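# Assemble the pet carrier: lid, closed door, upright

## Task

Fit the lid onto the pet carrier's base, install the door and close it, and finish with the carrier standing upright; this must still be true once the robot has let go.

## Robot and tools

Robot: two arms, left_arm and right_arm, each a six-joint arm with a two-finger parallel gripper and a wrist camera. Real base positions in the scene frame: left_arm at (+0.033, +0.239, 0) m, right_arm at (-0.003, -0.248, 0) m, each yawed by about one degree. A camera stand sits behind the arms. Loose objects may occasionally be nudged by an outside push.

Frames: the scene frame has its origin at table height midway between the nominal bases, +x out over the table, +y toward left_arm, +z up. Arm names do not match image left/right. Each arm's reported hand pose, Hand target, velocities and wrist camera pose are in that arm's own base frame; fixed cameras and the table use the scene frame. A gripper's fingers point along its +z axis and close along its y axis. end_effector_position is the point between the pads, roughly 1 cm short of the fingertips. Printed positions and orientations may be off by a few cm, more at long reach.

execute_actions(actions, cameras): actions is a list of actions; each action is a table of up to 15 rows, one per 1/30 s step, and a shorter table repeats its final row to fill 15. Every row has 14 numbers in [-1, 1]: left_arm dx, dy, dz, rx, ry, rz, opening, then right_arm in the same order, always both arms. The six pose numbers are an offset, along that arm's base axes, from the Hand target at the moment the action begins; every row counts from that same start, not from the previous row, and rotation turns about the Hand target's position. Scale: 1.0 equals 0.6 m or 180 degrees; rx, ry, rz form one rotation vector. Sending the same offset again moves further. All six zeros re-command the current Hand target. Opening is absolute: +1 fully open (0.093 m), -1 closed. Sending 0 for opening is a command to half-close, so repeat the present opening to leave a gripper alone. Images come back only when actions is empty or cameras names them.

move(target, speed, blend, opening_speed, grip_force, blocking, cameras): target is one 14-number row as above, or a list of up to 15 such rows; every row is an offset from the same starting Hand targets, not from the previous row. speed: m/s per arm path, 0.002 to 2.9, default 0.25 (turns capped at twice that in rad/s), one value or one per target. blend: corner rounding in m for lists, 0 means stop at each target. opening_speed: rate of the opening command per second on the -1..+1 scale, at least 0.2. grip_force: per-pad limit in N, 10 to 50 (full); it persists until changed, and lower values close the fingers slowly. blocking=false returns after about 0.5 s while the move continues. Paths are straight, end together, are capped at 10 s, and do not avoid obstacles or the other arm. Faster moves lag, stray and hit harder. Keep paths away from an arm's own base. The result adds a move: line with the ending (done, off_target, moving, held, fault) and any limits (paced = pose clipped, held = steps withheld).

wait(seconds 0 to 10) lets time pass with commands held; a running move continues. stop() brakes a running move. zoom_image(camera, region=[x0, y0, x1, y1]) enlarges part of the newest image of one camera, region at most 504 x 504 px. read_manual(section="licences") only returns licence text. finished_scene(scene) ends the current scene irreversibly; give the number of the scene being ended.

Cameras, each 672x504: cam_head_left, cam_head_right, cam_high, cam_low, cam_left_wrist, cam_right_wrist.

Control behaviour: each step the commanded orientation is clipped to within 40 degrees of the measured one, and position is favoured over orientation. Grippers often stop short of Hand target or sag and tilt, especially far out; check pose after each move and send the missing distance or rotation as a new offset. Small moves may not happen or may go sideways. A blocked arm keeps pushing until commanded back past its gripper.

Results: end_effector_position (m) and end_effector_quat_wxyz per arm, Hand target (base for the next offset), Tool commands, grip_measured, Joint positions (last entry is the finger opening in m), joint torques (include gravity; joints 1 to 3 wrap at ±28 N m), joint velocities (may say within noise), motor temperatures, and for action calls some intermediate positions.

Gripping: grip_measured uses the opening scale. Pads meet near -0.94, and each mm of object width adds about 0.0208; readings may sit up to 0.02 high. For a firm hold on a rigid flat object, command at least 0.24 below the reading for its width, and keep sending it; to release, send a value well above that reading. Dropping sharply far below can spike the force briefly. Squeeze is about 50 to 65 N per pad.

Avoid: dropping parts or releasing them while moving, slamming or hitting hard, heavy pushes on fixed things, anything falling or left off the table, contact or squeezing between the two arms or their grippers and cameras, strain on wrist camera cables, and arm stops. Motor heat rises when holding loads, reaching far or pushing at unreachable poses: MOTOR HOT appears at 75 °C, at 90 °C that arm folds and goes idle, at 100 °C it collapses.

Each tool is called after ">>>" as name([rows], argument=value, ...), one row to a line, values as JSON.

## Session

>>> execute_actions(actions=[])

Scene clock: 0.00 s.
left_arm: end_effector_position=(+0.3733, -0.0623, +0.2714) grip_measured=+1.000 end_effector_quat_wxyz=(+0.642, -0.110, +0.680, -0.336) | right_arm: end_effector_position=(+0.3264, -0.0181, +0.3095) grip_measured=+1.000 end_effector_quat_wxyz=(+0.682, +0.225, +0.668, +0.193)
Joint positions: left_arm=[-0.042 1.121 0.507 0.666 0.279 -0.658 0.093] | right_arm=[-0.061 0.781 0.576 0.21 -0.011 0.601 0.093]
Joint velocities: within noise
Joint torques (N m): no reading
Motor temperatures (°C): left_arm=[29 43 37 45 31 28 30] | right_arm=[27 40 42 34 28 30 27]
Heat: left arm: 45 °C; right arm: 42 °C.
Hand target: left_arm +0.3735, -0.0623, +0.2820; +0.651, -0.106, +0.671, -0.338 | right_arm +0.3262, -0.0180, +0.3123; +0.684, +0.225, +0.667, +0.193
Tool commands: left_gripper/opening=+1.0 right_gripper/opening=+1.0

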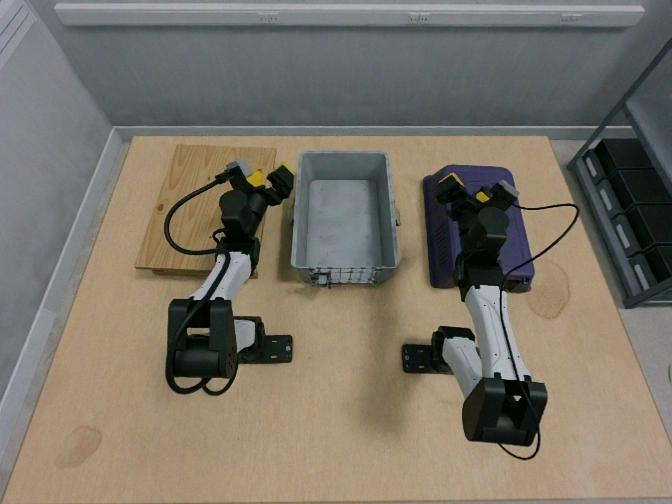

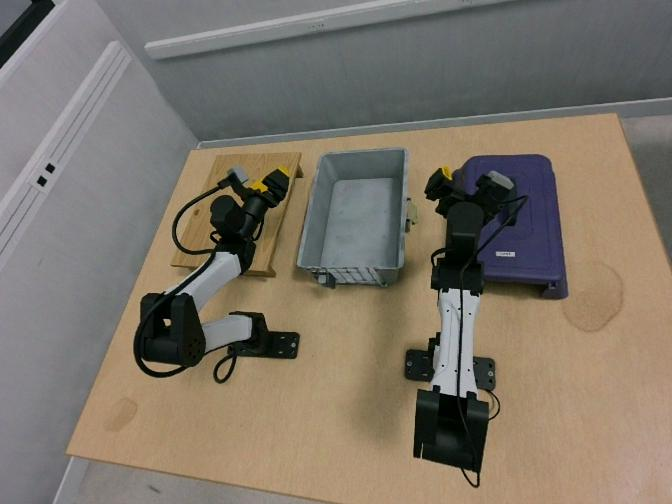

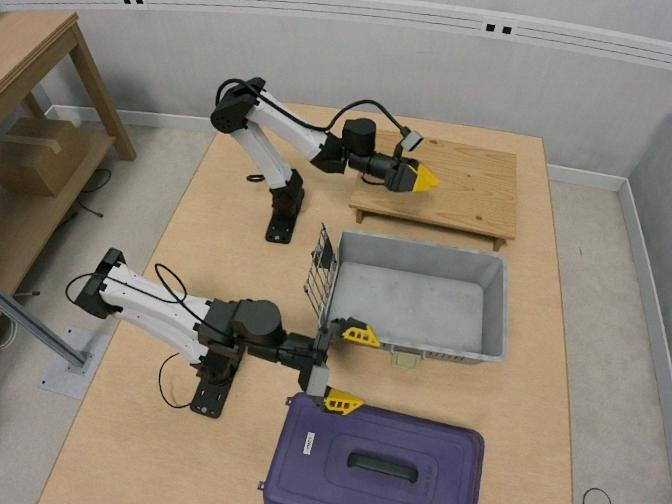

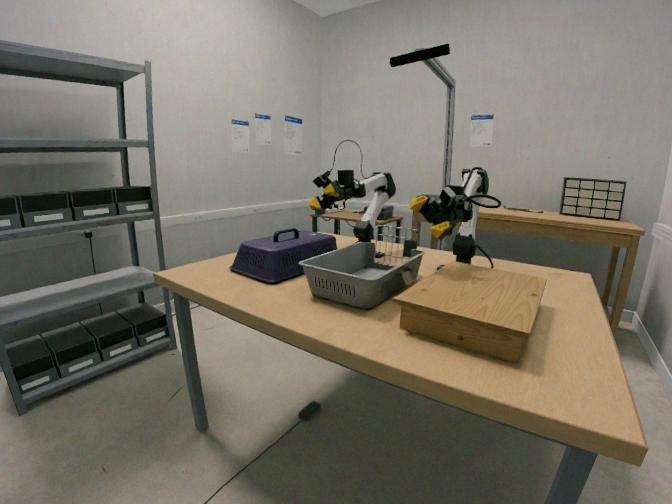

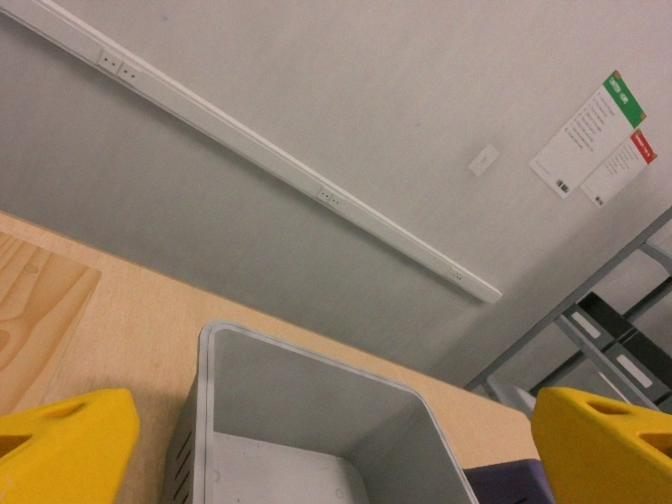

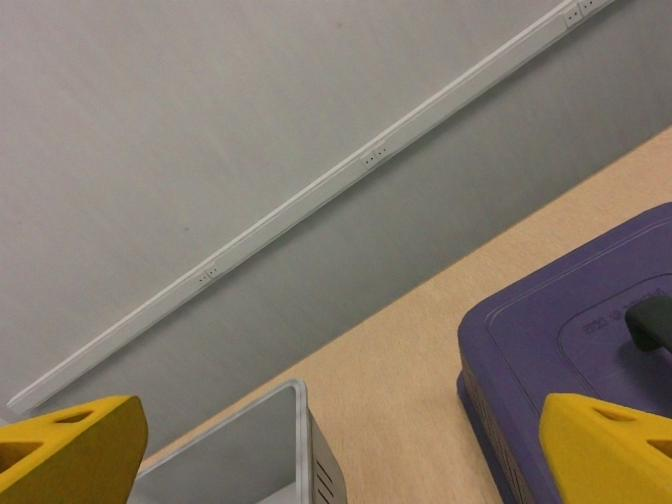

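>>> zoom_image(camera="cam_high", region=[260, 200, 520, 395])

>>> zoom_image(camera="cam_head_right", region=[280, 130, 600, 310])

>>> zoom_image(camera="cam_low", region=[220, 180, 560, 370])

>>> zoom_image(camera="cam_high", region=[240, 370, 500, 504])

>>> zoom_image(camera="cam_head_left", region=[270, 130, 550, 310])

Scaled by 1.938 from the camera's 672x504 image, which has a finer 960x720 frame.

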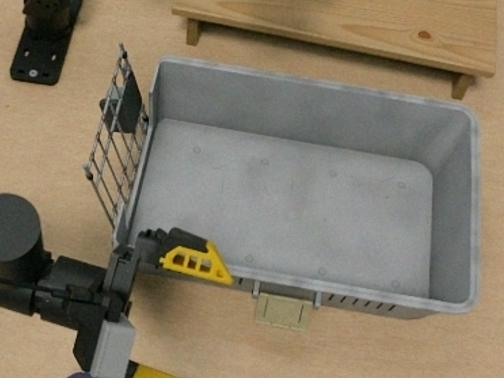

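Scaled by 1.575 from the camera's 672x504 image, which has a finer 960x720 frame.

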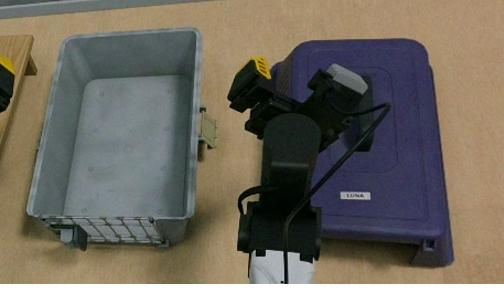

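Scaled by 1.482 from the camera's 672x504 image, which has a finer 960x720 frame.

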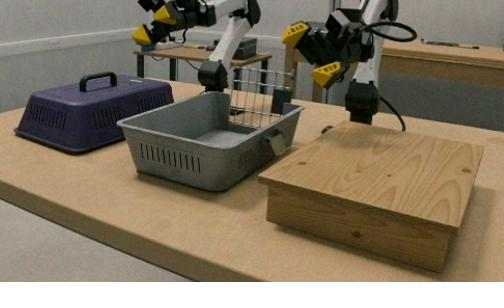

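Scaled by 1.938 from the camera's 672x504 image, which has a finer 960x720 frame.

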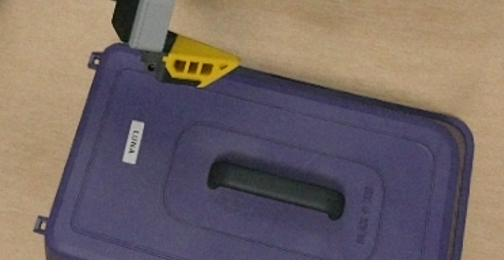

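Scaled by 1.800 from the camera's 672x504 image, which has a finer 960x720 frame.

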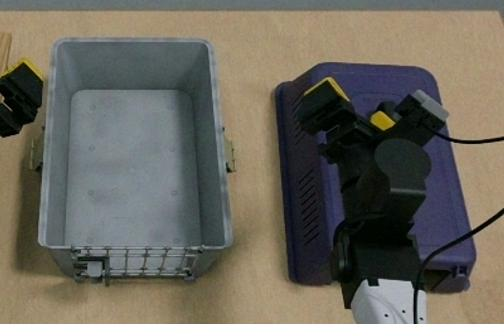

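>>> move(target=[-0.456,0.004,0.13,0.28,0.089,-0.165,1,0,0,0,0,0,0,1], cameras=["cam_left_wrist","cam_head_left","cam_high"])

Scene clock: 61.13 s.
left_arm: end_effector_position=(+0.0985, -0.0625, +0.3605) grip_measured=+1.000 end_effector_quat_wxyz=(+0.443, +0.300, +0.831, -0.153) | right_arm: end_effector_position=(+0.3264, -0.0181, +0.3095) grip_measured=+1.000 end_effector_quat_wxyz=(+0.682, +0.225, +0.668, +0.193)
Joint positions: left_arm=[-1.189 0.641 1.538 -1.556 -0.416 -0.289 0.093] | right_arm=[-0.061 0.781 0.576 0.21 -0.011 0.601 0.093]
Joint torques (N m): left_arm=[-1.22 2.7 4.14 2.15 -0.37 -0.05] | right_arm=[0.25 -1.59 7.82 1.87 0.01 -0.14]
Motor temperatures (°C): left_arm=[29 41 44 48 30 28 29] | right_arm=[27 37 52 42 27 29 26]
Heat: left arm: 48 °C; right arm: 52 °C.
Hand target: left_arm +0.0999, -0.0599, +0.3600; +0.433, +0.303, +0.834, -0.157 | right_arm +0.3262, -0.0180, +0.3123; +0.684, +0.225, +0.667, +0.193
Off the commanded pose: left_arm 0.003 m, 1 deg | right_arm 0.003 m, 0 deg.
shoulder posture changed (left arm): the wrist came as close to joint 1's axis as it can, and the arm is now in the other of its two shoulder postures.
joint sent to its limit (left arm) — joint 4 (wrist pitch), lower limit. The joint targets still meet the commanded pose.
move: done
Images, in order (width x height): cam_head_left 672x504, cam_high 672x504, cam_left_wrist 672x504.

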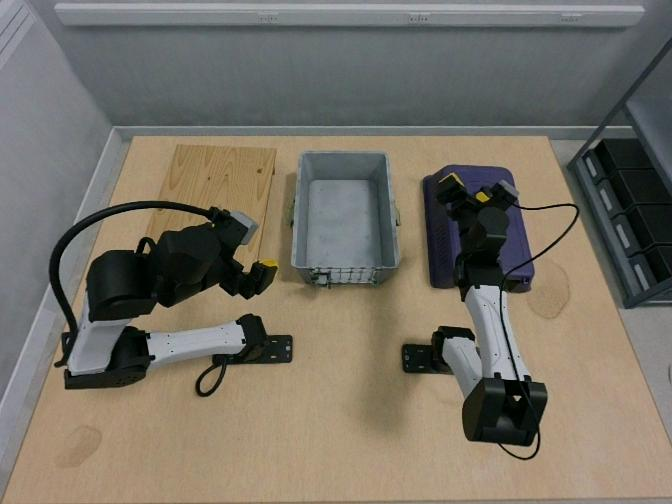

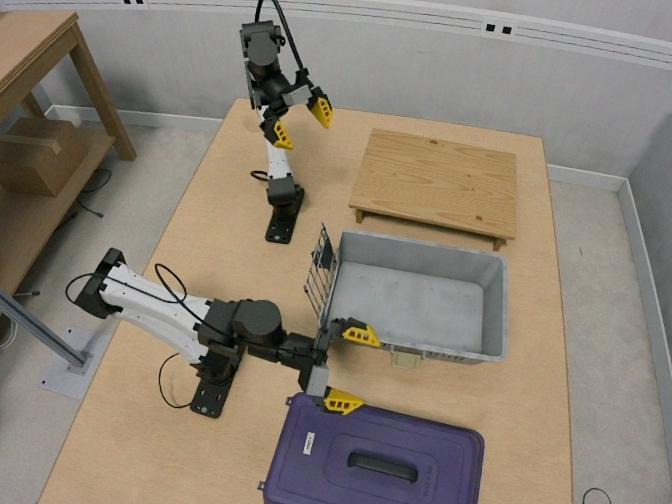

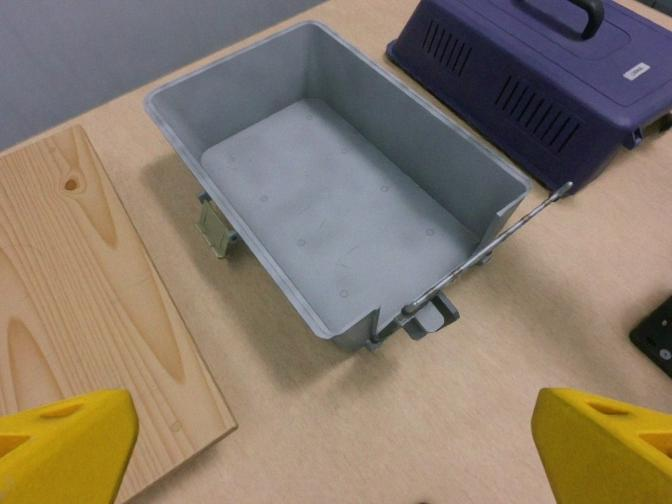

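>>> zoom_image(camera="cam_left_wrist", region=[320, 150, 600, 360])

>>> zoom_image(camera="cam_high", region=[280, 210, 380, 340])

>>> zoom_image(camera="cam_left_wrist", region=[520, 0, 672, 200])

>>> zoom_image(camera="cam_left_wrist", region=[160, 160, 280, 280])

Scaled by 1.800 from the camera's 672x504 image, which has a finer 960x720 frame.

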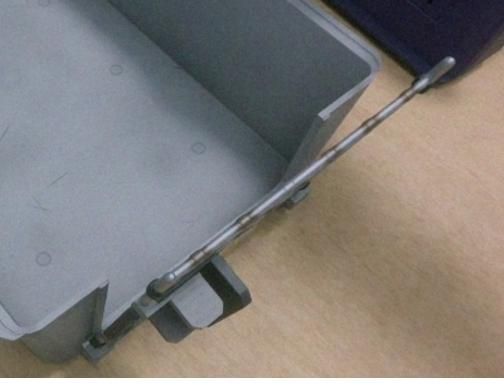

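Scaled by 3.877 from the camera's 672x504 image, which has a finer 960x720 frame.

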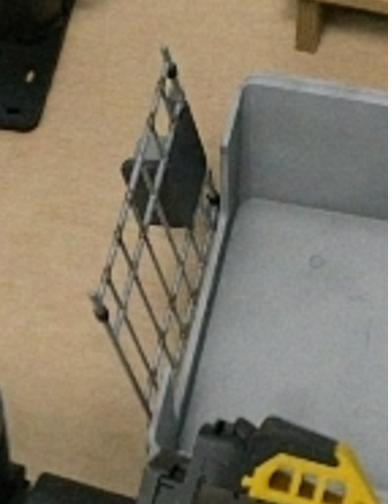

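Scaled by 2.520 from the camera's 672x504 image, which has a finer 960x720 frame.

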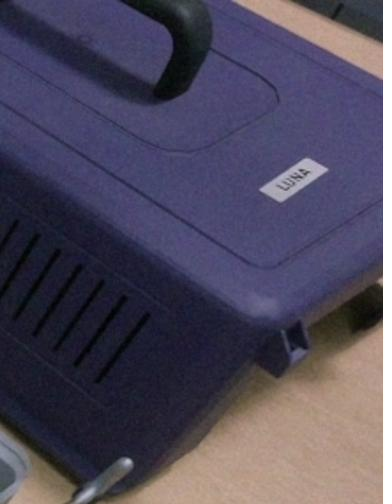

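Scaled by 4.200 from the camera's 672x504 image, which has a finer 960x720 frame.

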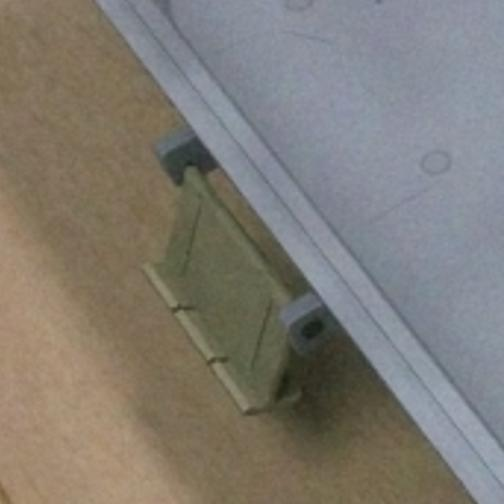

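>>> move(target=[0,0,0,0,0,0,1,-0.29,0,0.1,-0.184,0.219,0.096,1], cameras=["cam_left_wrist","cam_right_wrist","cam_head_left","cam_high","cam_head_right","cam_low"])

>>> zoom_image(camera="cam_low", region=[220, 180, 560, 370])

>>> zoom_image(camera="cam_high", region=[240, 210, 500, 404])

>>> zoom_image(camera="cam_high", region=[240, 370, 500, 504])

Scene clock: 158.03 s.
left_arm: end_effector_position=(+0.0986, -0.0624, +0.3606) grip_measured=+1.000 end_effector_quat_wxyz=(+0.443, +0.300, +0.831, -0.153) | right_arm: end_effector_position=(+0.1536, -0.0171, +0.3716) grip_measured=+1.000 end_effector_quat_wxyz=(+0.435, -0.005, +0.900, -0.012)
Joint positions: left_arm=[-1.189 0.641 1.538 -1.556 -0.417 -0.29 0.093] | right_arm=[-0.577 0.838 1.635 -1.548 -0.425 -0.402 0.093]
Joint torques (N m): left_arm=[-1.31 2.69 4.12 2.15 -0.37 -0.04] | right_arm=[1.01 2.33 5.2 1.37 -0.05 -0.18]
Motor temperatures (°C): left_arm=[29 39 38 46 30 27 27] | right_arm=[27 36 54 42 26 28 25]
Heat: left arm: 46 °C; right arm: 54 °C.
Hand target: left_arm +0.0999, -0.0599, +0.3600; +0.433, +0.302, +0.834, -0.157 | right_arm +0.1521, -0.0180, +0.3724; +0.422, -0.023, +0.906, +0.011
Off the commanded pose: left_arm 0.003 m, 1 deg | right_arm 0.002 m, 4 deg.
joint sent to its limit (left arm) — joint 4 (wrist pitch), lower limit. The joint targets still meet the commanded pose.
joint sent to its limit (right arm) — joint 4 (wrist pitch), lower limit. The joint targets are off in orientation, not in position.
move: off_target (right_arm)

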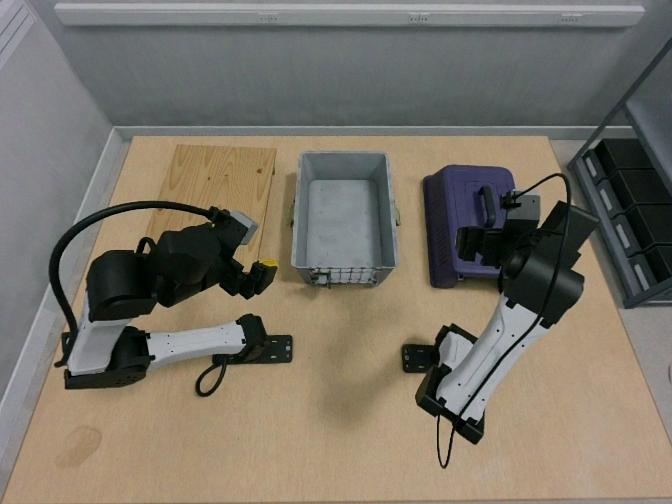

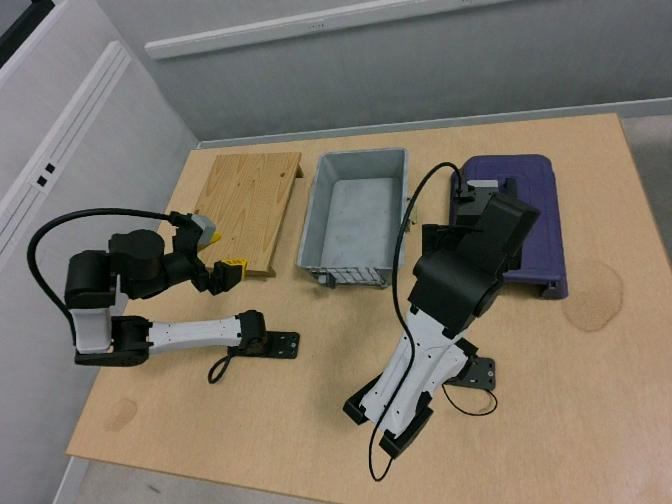

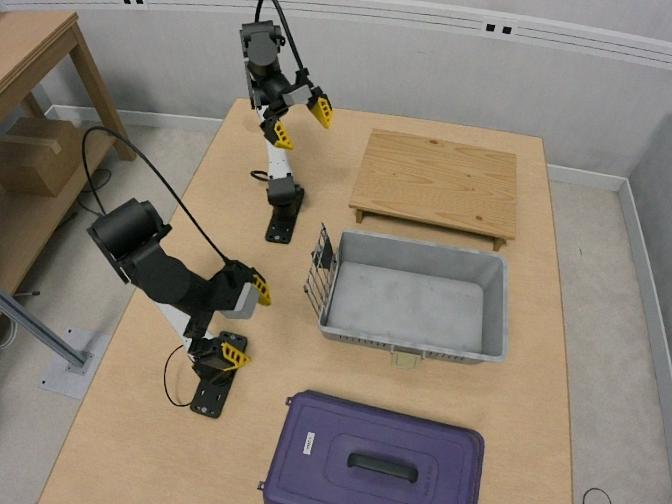

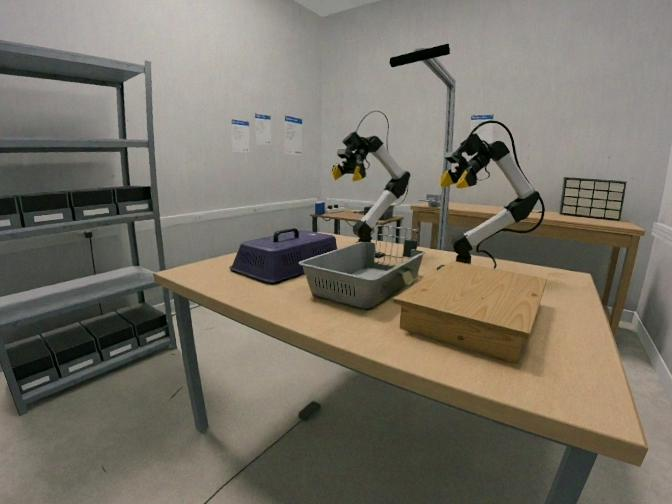

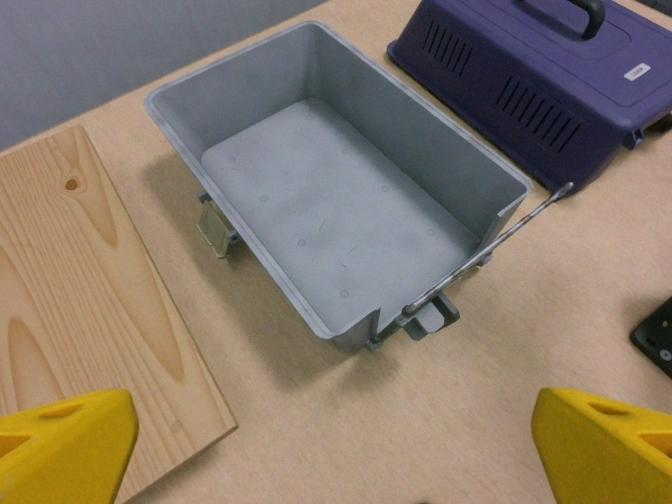

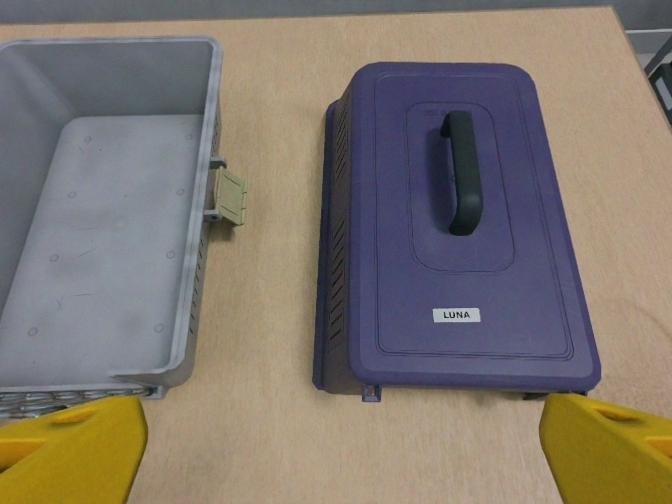

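Scaled by 1.482 from the camera's 672x504 image, which has a finer 960x720 frame.

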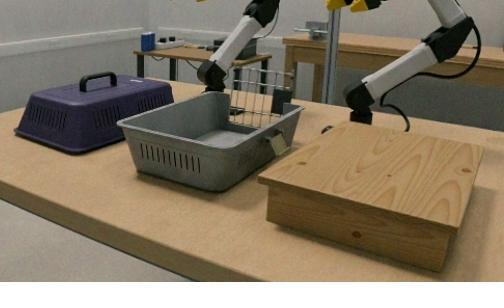

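Scaled by 1.938 from the camera's 672x504 image, which has a finer 960x720 frame.

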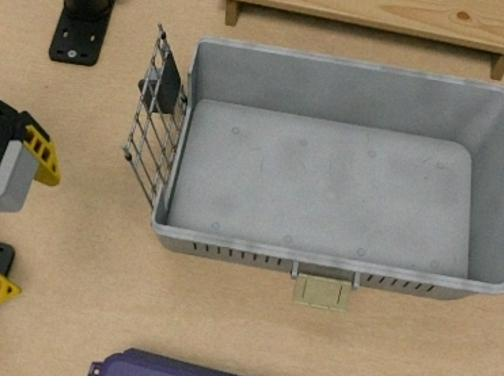

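Scaled by 1.938 from the camera's 672x504 image, which has a finer 960x720 frame.

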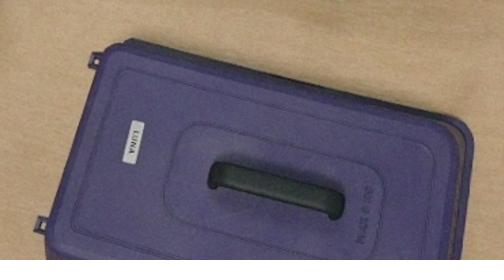

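>>> move(target=[0,0,0,0,0,0,1,0.281,-0.212,-0.312,-0.001,-0.056,-0.039,1], cameras=["cam_right_wrist","cam_left_wrist","cam_head_left","cam_high","cam_low"])

>>> zoom_image(camera="cam_low", region=[220, 170, 440, 310])

Scene clock: 217.23 s.
left_arm: end_effector_position=(+0.0986, -0.0624, +0.3606) grip_measured=+1.000 end_effector_quat_wxyz=(+0.443, +0.300, +0.831, -0.153) | right_arm: end_effector_position=(+0.3194, -0.1475, +0.1911) grip_measured=+1.000 end_effector_quat_wxyz=(+0.503, +0.029, +0.863, -0.026)
Joint positions: left_arm=[-1.189 0.641 1.538 -1.556 -0.417 -0.29 0.093] | right_arm=[-0.662 1.137 0.746 -0.203 -0.494 -0.327 0.093]
Joint torques (N m): left_arm=[-1.31 2.67 4.12 2.15 -0.37 -0.04] | right_arm=[0.76 -3.08 6.15 1.7 -0.18 -0.04]
Motor temperatures (°C): left_arm=[29 38 37 46 29 27 27] | right_arm=[27 35 47 35 25 28 25]
Heat: left arm: 46 °C; right arm: 47 °C.
Hand target: left_arm +0.0999, -0.0599, +0.3600; +0.433, +0.302, +0.834, -0.157 | right_arm +0.3207, -0.1454, +0.1853; +0.500, +0.031, +0.865, -0.019
Off the commanded pose: left_arm 0.003 m, 1 deg | right_arm 0.007 m, 1 deg.
joint sent to its limit (left arm) — joint 4 (wrist pitch), lower limit. The joint targets still meet the commanded pose.
move: done
Images, in order (width x height): cam_head_left 672x504, cam_high 672x504, cam_low 672x504, cam_left_wrist 672x504, cam_right_wrist 672x504.

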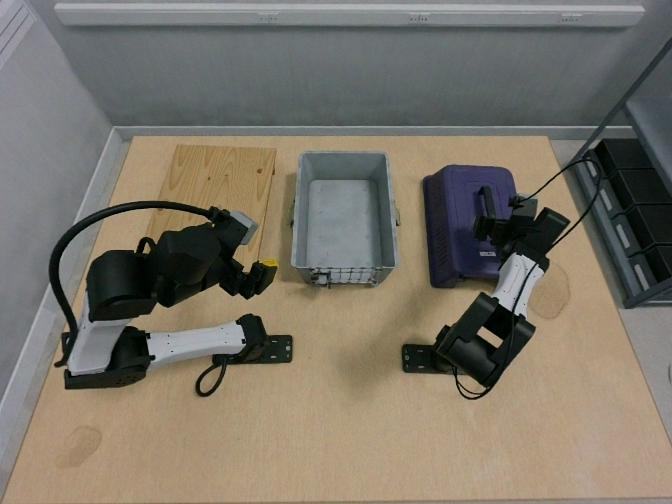

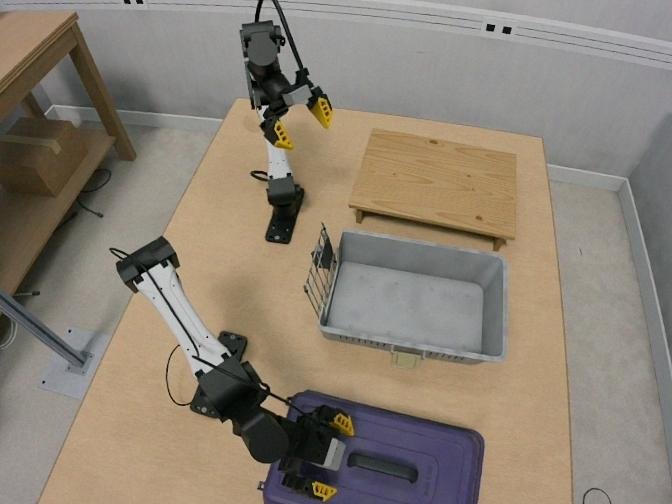

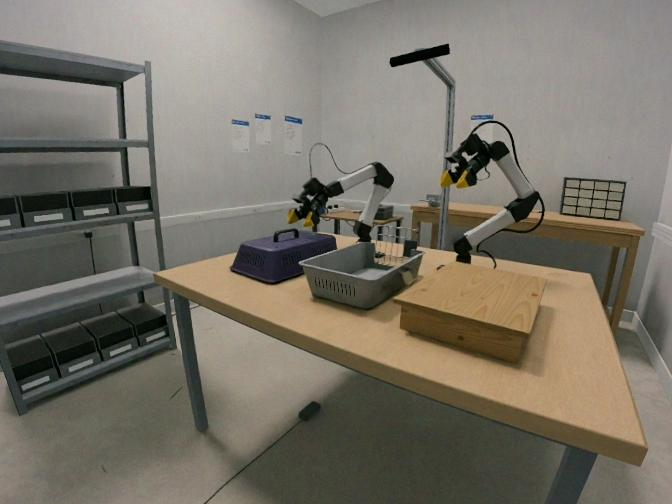

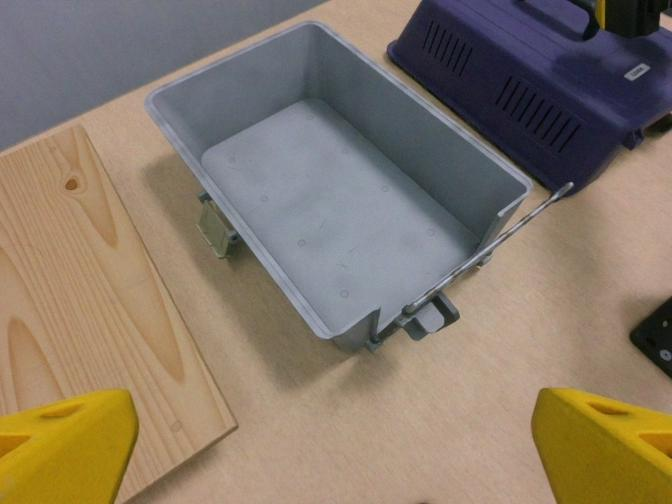

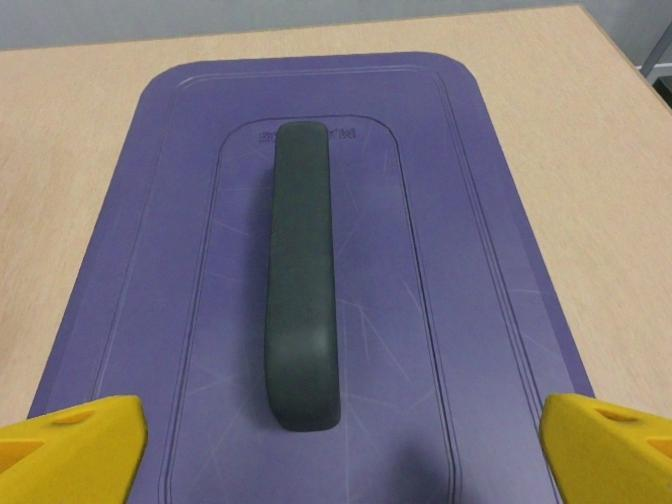

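Scaled by 2.291 from the camera's 672x504 image, which has a finer 960x720 frame.

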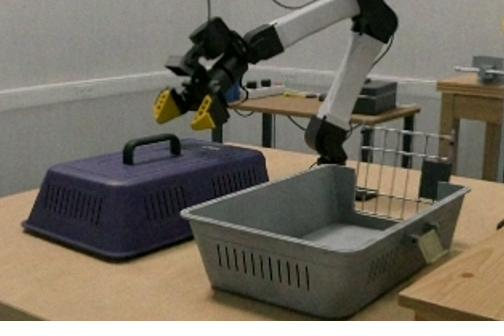

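>>> move(target=[0,0,0,0,0,0,1,0.135,0.011,-0.068,0,0,0.011,1], cameras=["cam_right_wrist","cam_low"], speed=0.15)

>>> zoom_image(camera="cam_low", region=[220, 200, 360, 300])

Scene clock: 248.60 s.
left_arm: end_effector_position=(+0.0986, -0.0624, +0.3606) grip_measured=+1.000 end_effector_quat_wxyz=(+0.443, +0.300, +0.831, -0.153) | right_arm: end_effector_position=(+0.3982, -0.1385, +0.1476) grip_measured=+1.000 end_effector_quat_wxyz=(+0.506, +0.010, +0.863, -0.011)
Joint positions: left_arm=[-1.189 0.641 1.538 -1.556 -0.417 -0.29 0.093] | right_arm=[-0.488 1.47 0.791 0.122 -0.393 -0.245 0.093]
Joint torques (N m): left_arm=[-1.31 2.67 4.12 2.15 -0.37 -0.04] | right_arm=[1.02 -5.15 7.57 1.66 0.01 -0.01]
Heat: left arm: 45 °C; right arm: 47 °C.
Hand target: left_arm +0.0999, -0.0599, +0.3600; +0.433, +0.302, +0.834, -0.157 | right_arm +0.4017, -0.1387, +0.1444; +0.500, +0.016, +0.866, -0.010
Off the commanded pose: left_arm 0.003 m, 1 deg | right_arm 0.005 m, 1 deg.
joint sent to its limit (left arm) — joint 4 (wrist pitch), lower limit. The joint targets still meet the commanded pose.
move: done
Images, in order (width x height): cam_low 672x504, cam_right_wrist 672x504.

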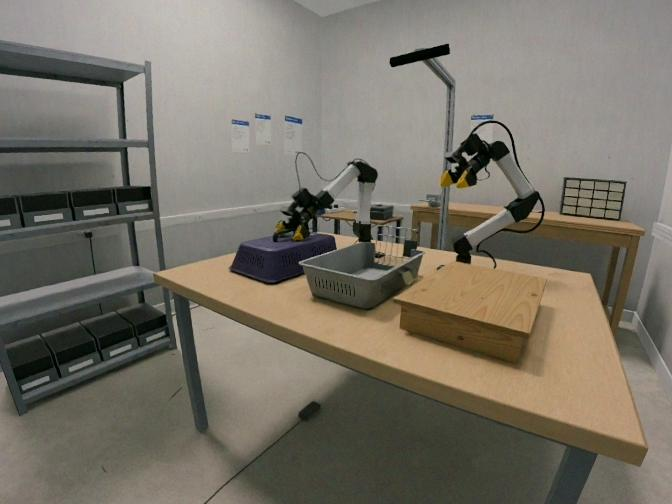

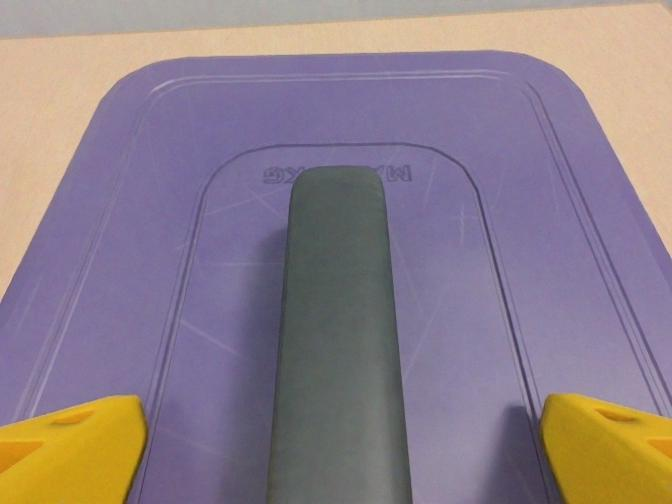

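Scaled by 3.600 from the camera's 672x504 image, which has a finer 960x720 frame.

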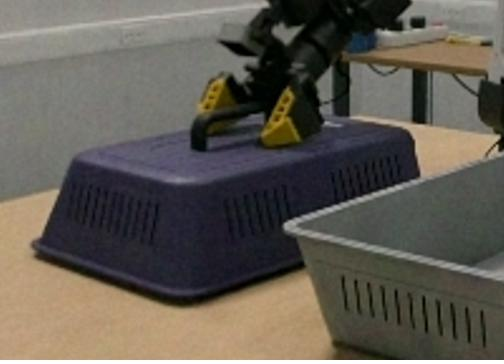

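>>> move(target=[0,0,0,0,0,0,1,0.02,0,-0.018,0,0,0,1], cameras=["cam_right_wrist","cam_low"], speed=0.08)

>>> zoom_image(camera="cam_low", region=[220, 200, 360, 300])

Scene clock: 256.20 s.
left_arm: end_effector_position=(+0.0986, -0.0624, +0.3606) grip_measured=+1.000 end_effector_quat_wxyz=(+0.443, +0.300, +0.831, -0.153) | right_arm: end_effector_position=(+0.4113, -0.1403, +0.1472) grip_measured=+1.000 end_effector_quat_wxyz=(+0.518, +0.009, +0.855, -0.014)
Joint positions: left_arm=[-1.189 0.641 1.538 -1.556 -0.417 -0.29 0.093] | right_arm=[-0.475 1.518 0.805 0.19 -0.385 -0.231 0.093]
Joint torques (N m): left_arm=[-1.31 2.67 4.12 2.15 -0.37 -0.04] | right_arm=[1.42 -4.44 7.09 1.56 0.1 -0.05]
Heat: left arm: 45 °C; right arm: 47 °C.
Hand target: left_arm +0.0999, -0.0599, +0.3600; +0.433, +0.302, +0.834, -0.157 | right_arm +0.4138, -0.1387, +0.1337; +0.500, +0.016, +0.866, -0.010
Off the commanded pose: left_arm 0.003 m, 1 deg | right_arm 0.014 m, 3 deg.
joint sent to its limit (left arm) — joint 4 (wrist pitch), lower limit. The joint targets still meet the commanded pose.
move: off_target (right_arm)
Images, in order (width x height): cam_low 672x504, cam_right_wrist 672x504.

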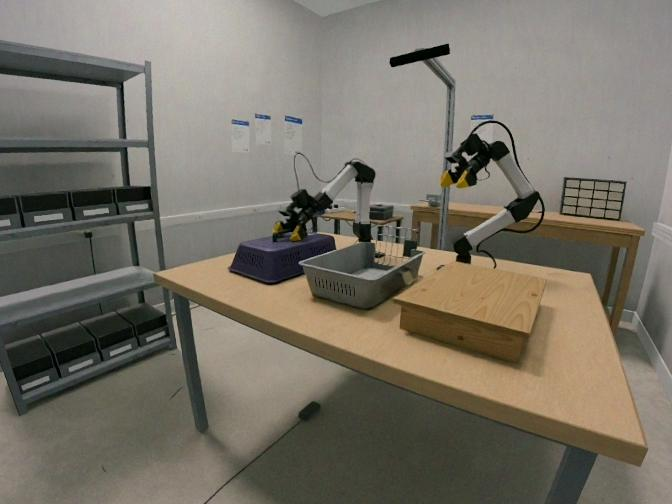

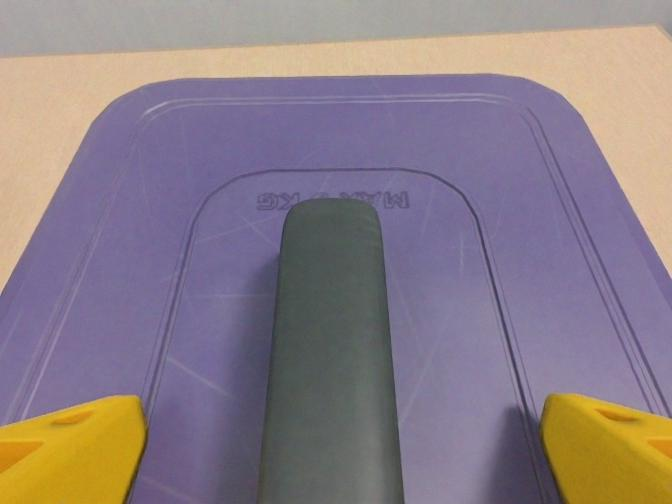

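Scaled by 3.600 from the camera's 672x504 image, which has a finer 960x720 frame.

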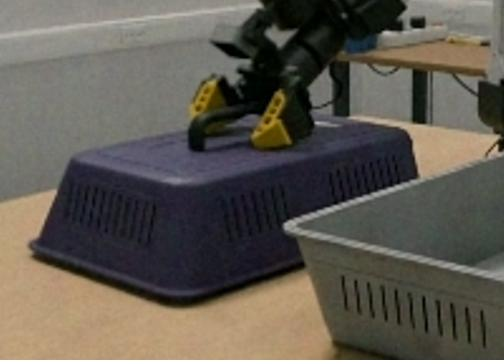

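>>> move(target=[0,0,0,0,0,0,1,-0.004,-0.002,0.021,0,0,0,1], speed=0.05)

>>> move(target=[0,0,0,0,0,0,1,0,0,0,0,0,0,-1], opening_speed=0.7, cameras=["cam_right_wrist","cam_low"])

Scene clock: 268.90 s.
left_arm: end_effector_position=(+0.0986, -0.0624, +0.3606) grip_measured=+1.000 end_effector_quat_wxyz=(+0.443, +0.300, +0.831, -0.153) | right_arm: end_effector_position=(+0.4114, -0.1406, +0.1481) grip_measured=+1.000 end_effector_quat_wxyz=(+0.510, +0.011, +0.860, -0.011)
Joint positions: left_arm=[-1.189 0.641 1.538 -1.556 -0.417 -0.29 0.093] | right_arm=[-0.475 1.518 0.826 0.15 -0.383 -0.23 0.093]
Joint torques (N m): left_arm=[-1.31 2.69 4.12 2.15 -0.37 -0.04] | right_arm=[0.77 -6.91 7.66 1.38 0.01 -0.07]
Heat: left arm: 45 °C; right arm: 48 °C.
Hand target: left_arm +0.0999, -0.0599, +0.3600; +0.433, +0.302, +0.834, -0.157 | right_arm +0.4114, -0.1399, +0.1463; +0.500, +0.016, +0.866, -0.010
Off the commanded pose: left_arm 0.003 m, 1 deg | right_arm 0.002 m, 1 deg.
joint sent to its limit (left arm) — joint 4 (wrist pitch), lower limit. The joint targets still meet the commanded pose.
move: done

Scene clock: 271.97 s.
left_arm: end_effector_position=(+0.0986, -0.0624, +0.3606) grip_measured=+1.000 end_effector_quat_wxyz=(+0.443, +0.300, +0.831, -0.153) | right_arm: end_effector_position=(+0.4113, -0.1408, +0.1474) grip_measured=-0.638 end_effector_quat_wxyz=(+0.508, +0.011, +0.861, -0.014)
Joint positions: left_arm=[-1.189 0.641 1.538 -1.556 -0.417 -0.29 0.093] | right_arm=[-0.472 1.518 0.827 0.146 -0.375 -0.233 0.015]
Joint torques (N m): left_arm=[-1.32 2.67 4.11 2.15 -0.37 -0.04] | right_arm=[0.59 -6.9 7.68 1.39 -0.06 -0.03]
Heat: left arm: 45 °C; right arm: 48 °C.
Hand target: left_arm +0.0999, -0.0599, +0.3600; +0.433, +0.302, +0.834, -0.157 | right_arm +0.4113, -0.1399, +0.1463; +0.500, +0.016, +0.866, -0.010
Off the commanded pose: left_arm 0.003 m, 1 deg | right_arm 0.001 m, 1 deg.
joint sent to its limit (left arm) — joint 4 (wrist pitch), lower limit. The joint targets still meet the commanded pose.
move: done
Images, in order (width x height): cam_low 672x504, cam_right_wrist 672x504.

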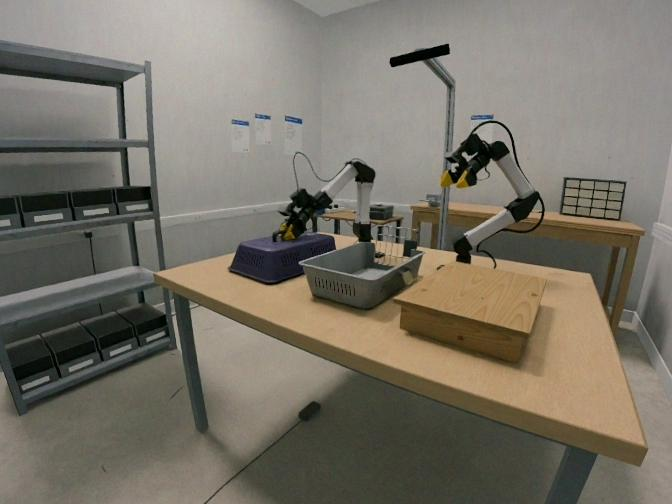

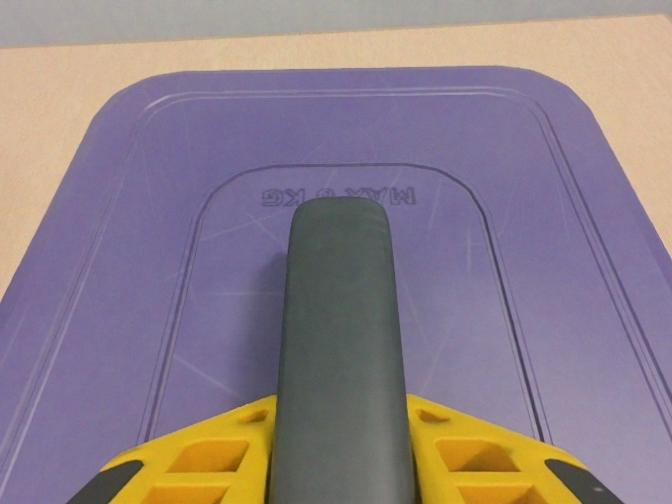

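>>> move(target=[0,0,0,0,0,0,1,0,0,0.1,0,0,0,-1], speed=0.08, cameras=["all"])

Scene clock: 279.33 s.
left_arm: end_effector_position=(+0.0986, -0.0624, +0.3606) grip_measured=+1.000 end_effector_quat_wxyz=(+0.443, +0.300, +0.831, -0.153) | right_arm: end_effector_position=(+0.4035, -0.1378, +0.1708) grip_measured=-0.649 end_effector_quat_wxyz=(+0.463, +0.024, +0.886, +0.005)
Joint positions: left_arm=[-1.189 0.641 1.538 -1.556 -0.417 -0.29 0.093] | right_arm=[-0.472 1.478 0.981 -0.162 -0.37 -0.236 0.014]
Joint torques (N m): left_arm=[-1.31 2.69 4.12 2.15 -0.37 -0.04] | right_arm=[0.57 -10.28 9.96 1.77 -0.13 0]
Heat: left arm: 45 °C; right arm: 48 °C.
Hand target: left_arm +0.0999, -0.0599, +0.3600; +0.433, +0.302, +0.834, -0.157 | right_arm +0.4113, -0.1399, +0.2062; +0.500, +0.016, +0.866, -0.010
Off the commanded pose: left_arm 0.003 m, 1 deg | right_arm 0.036 m, 5 deg.
joint sent to its limit (left arm) — joint 4 (wrist pitch), lower limit. The joint targets still meet the commanded pose.
move: off_target (right_arm)

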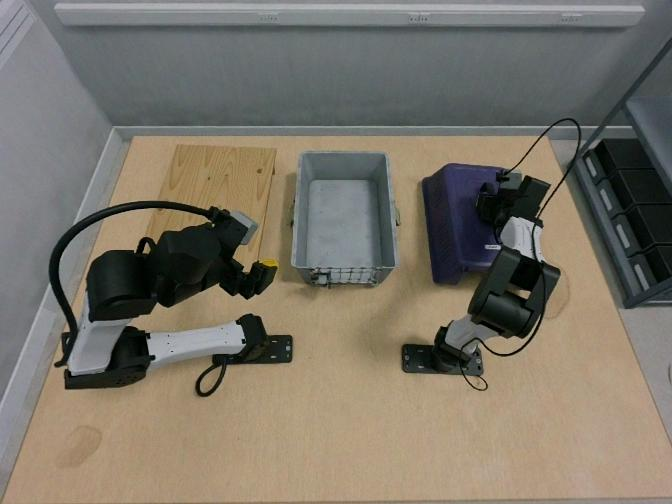

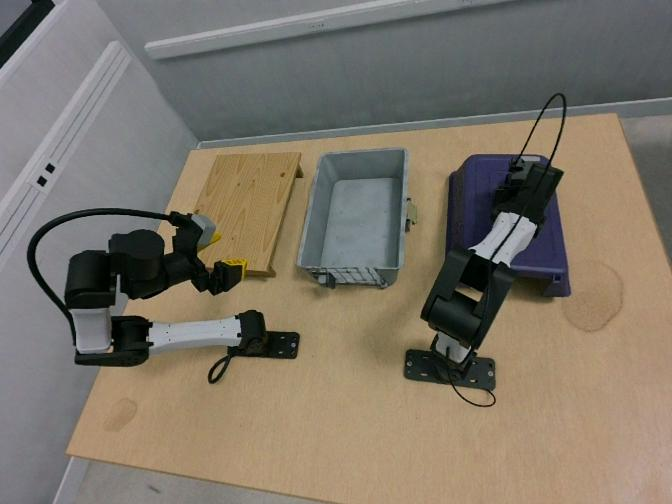

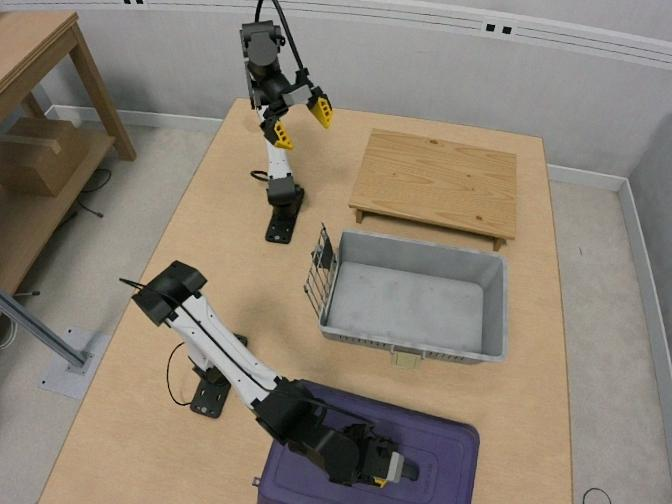

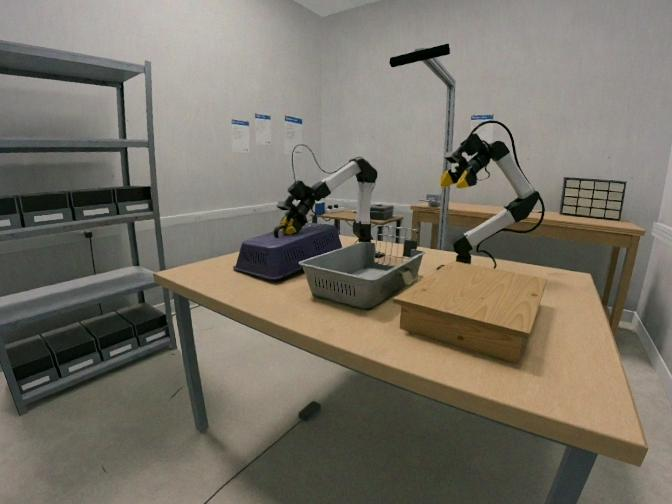

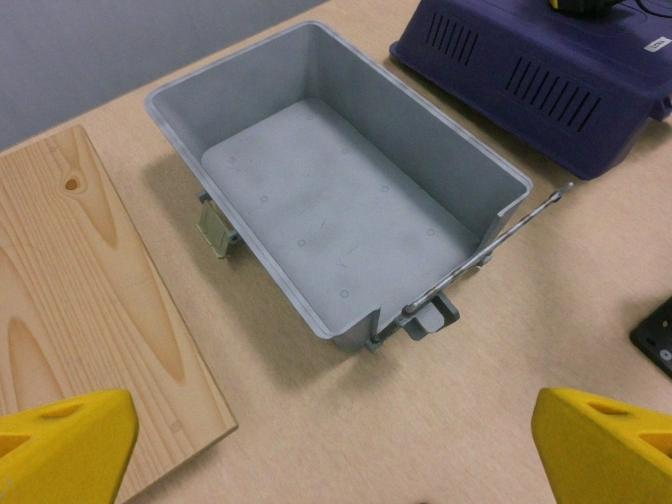

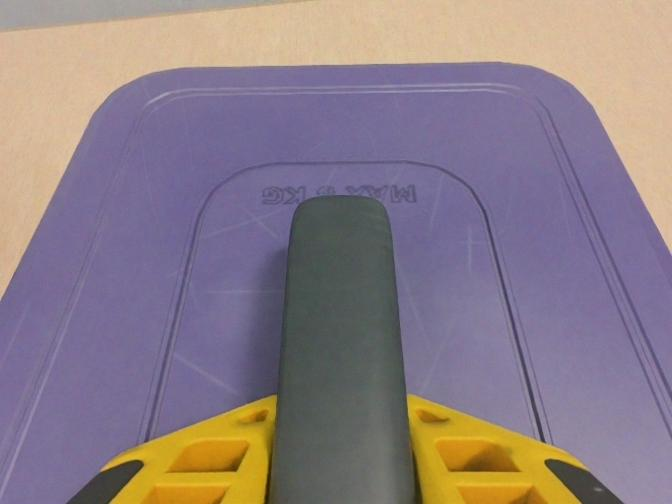

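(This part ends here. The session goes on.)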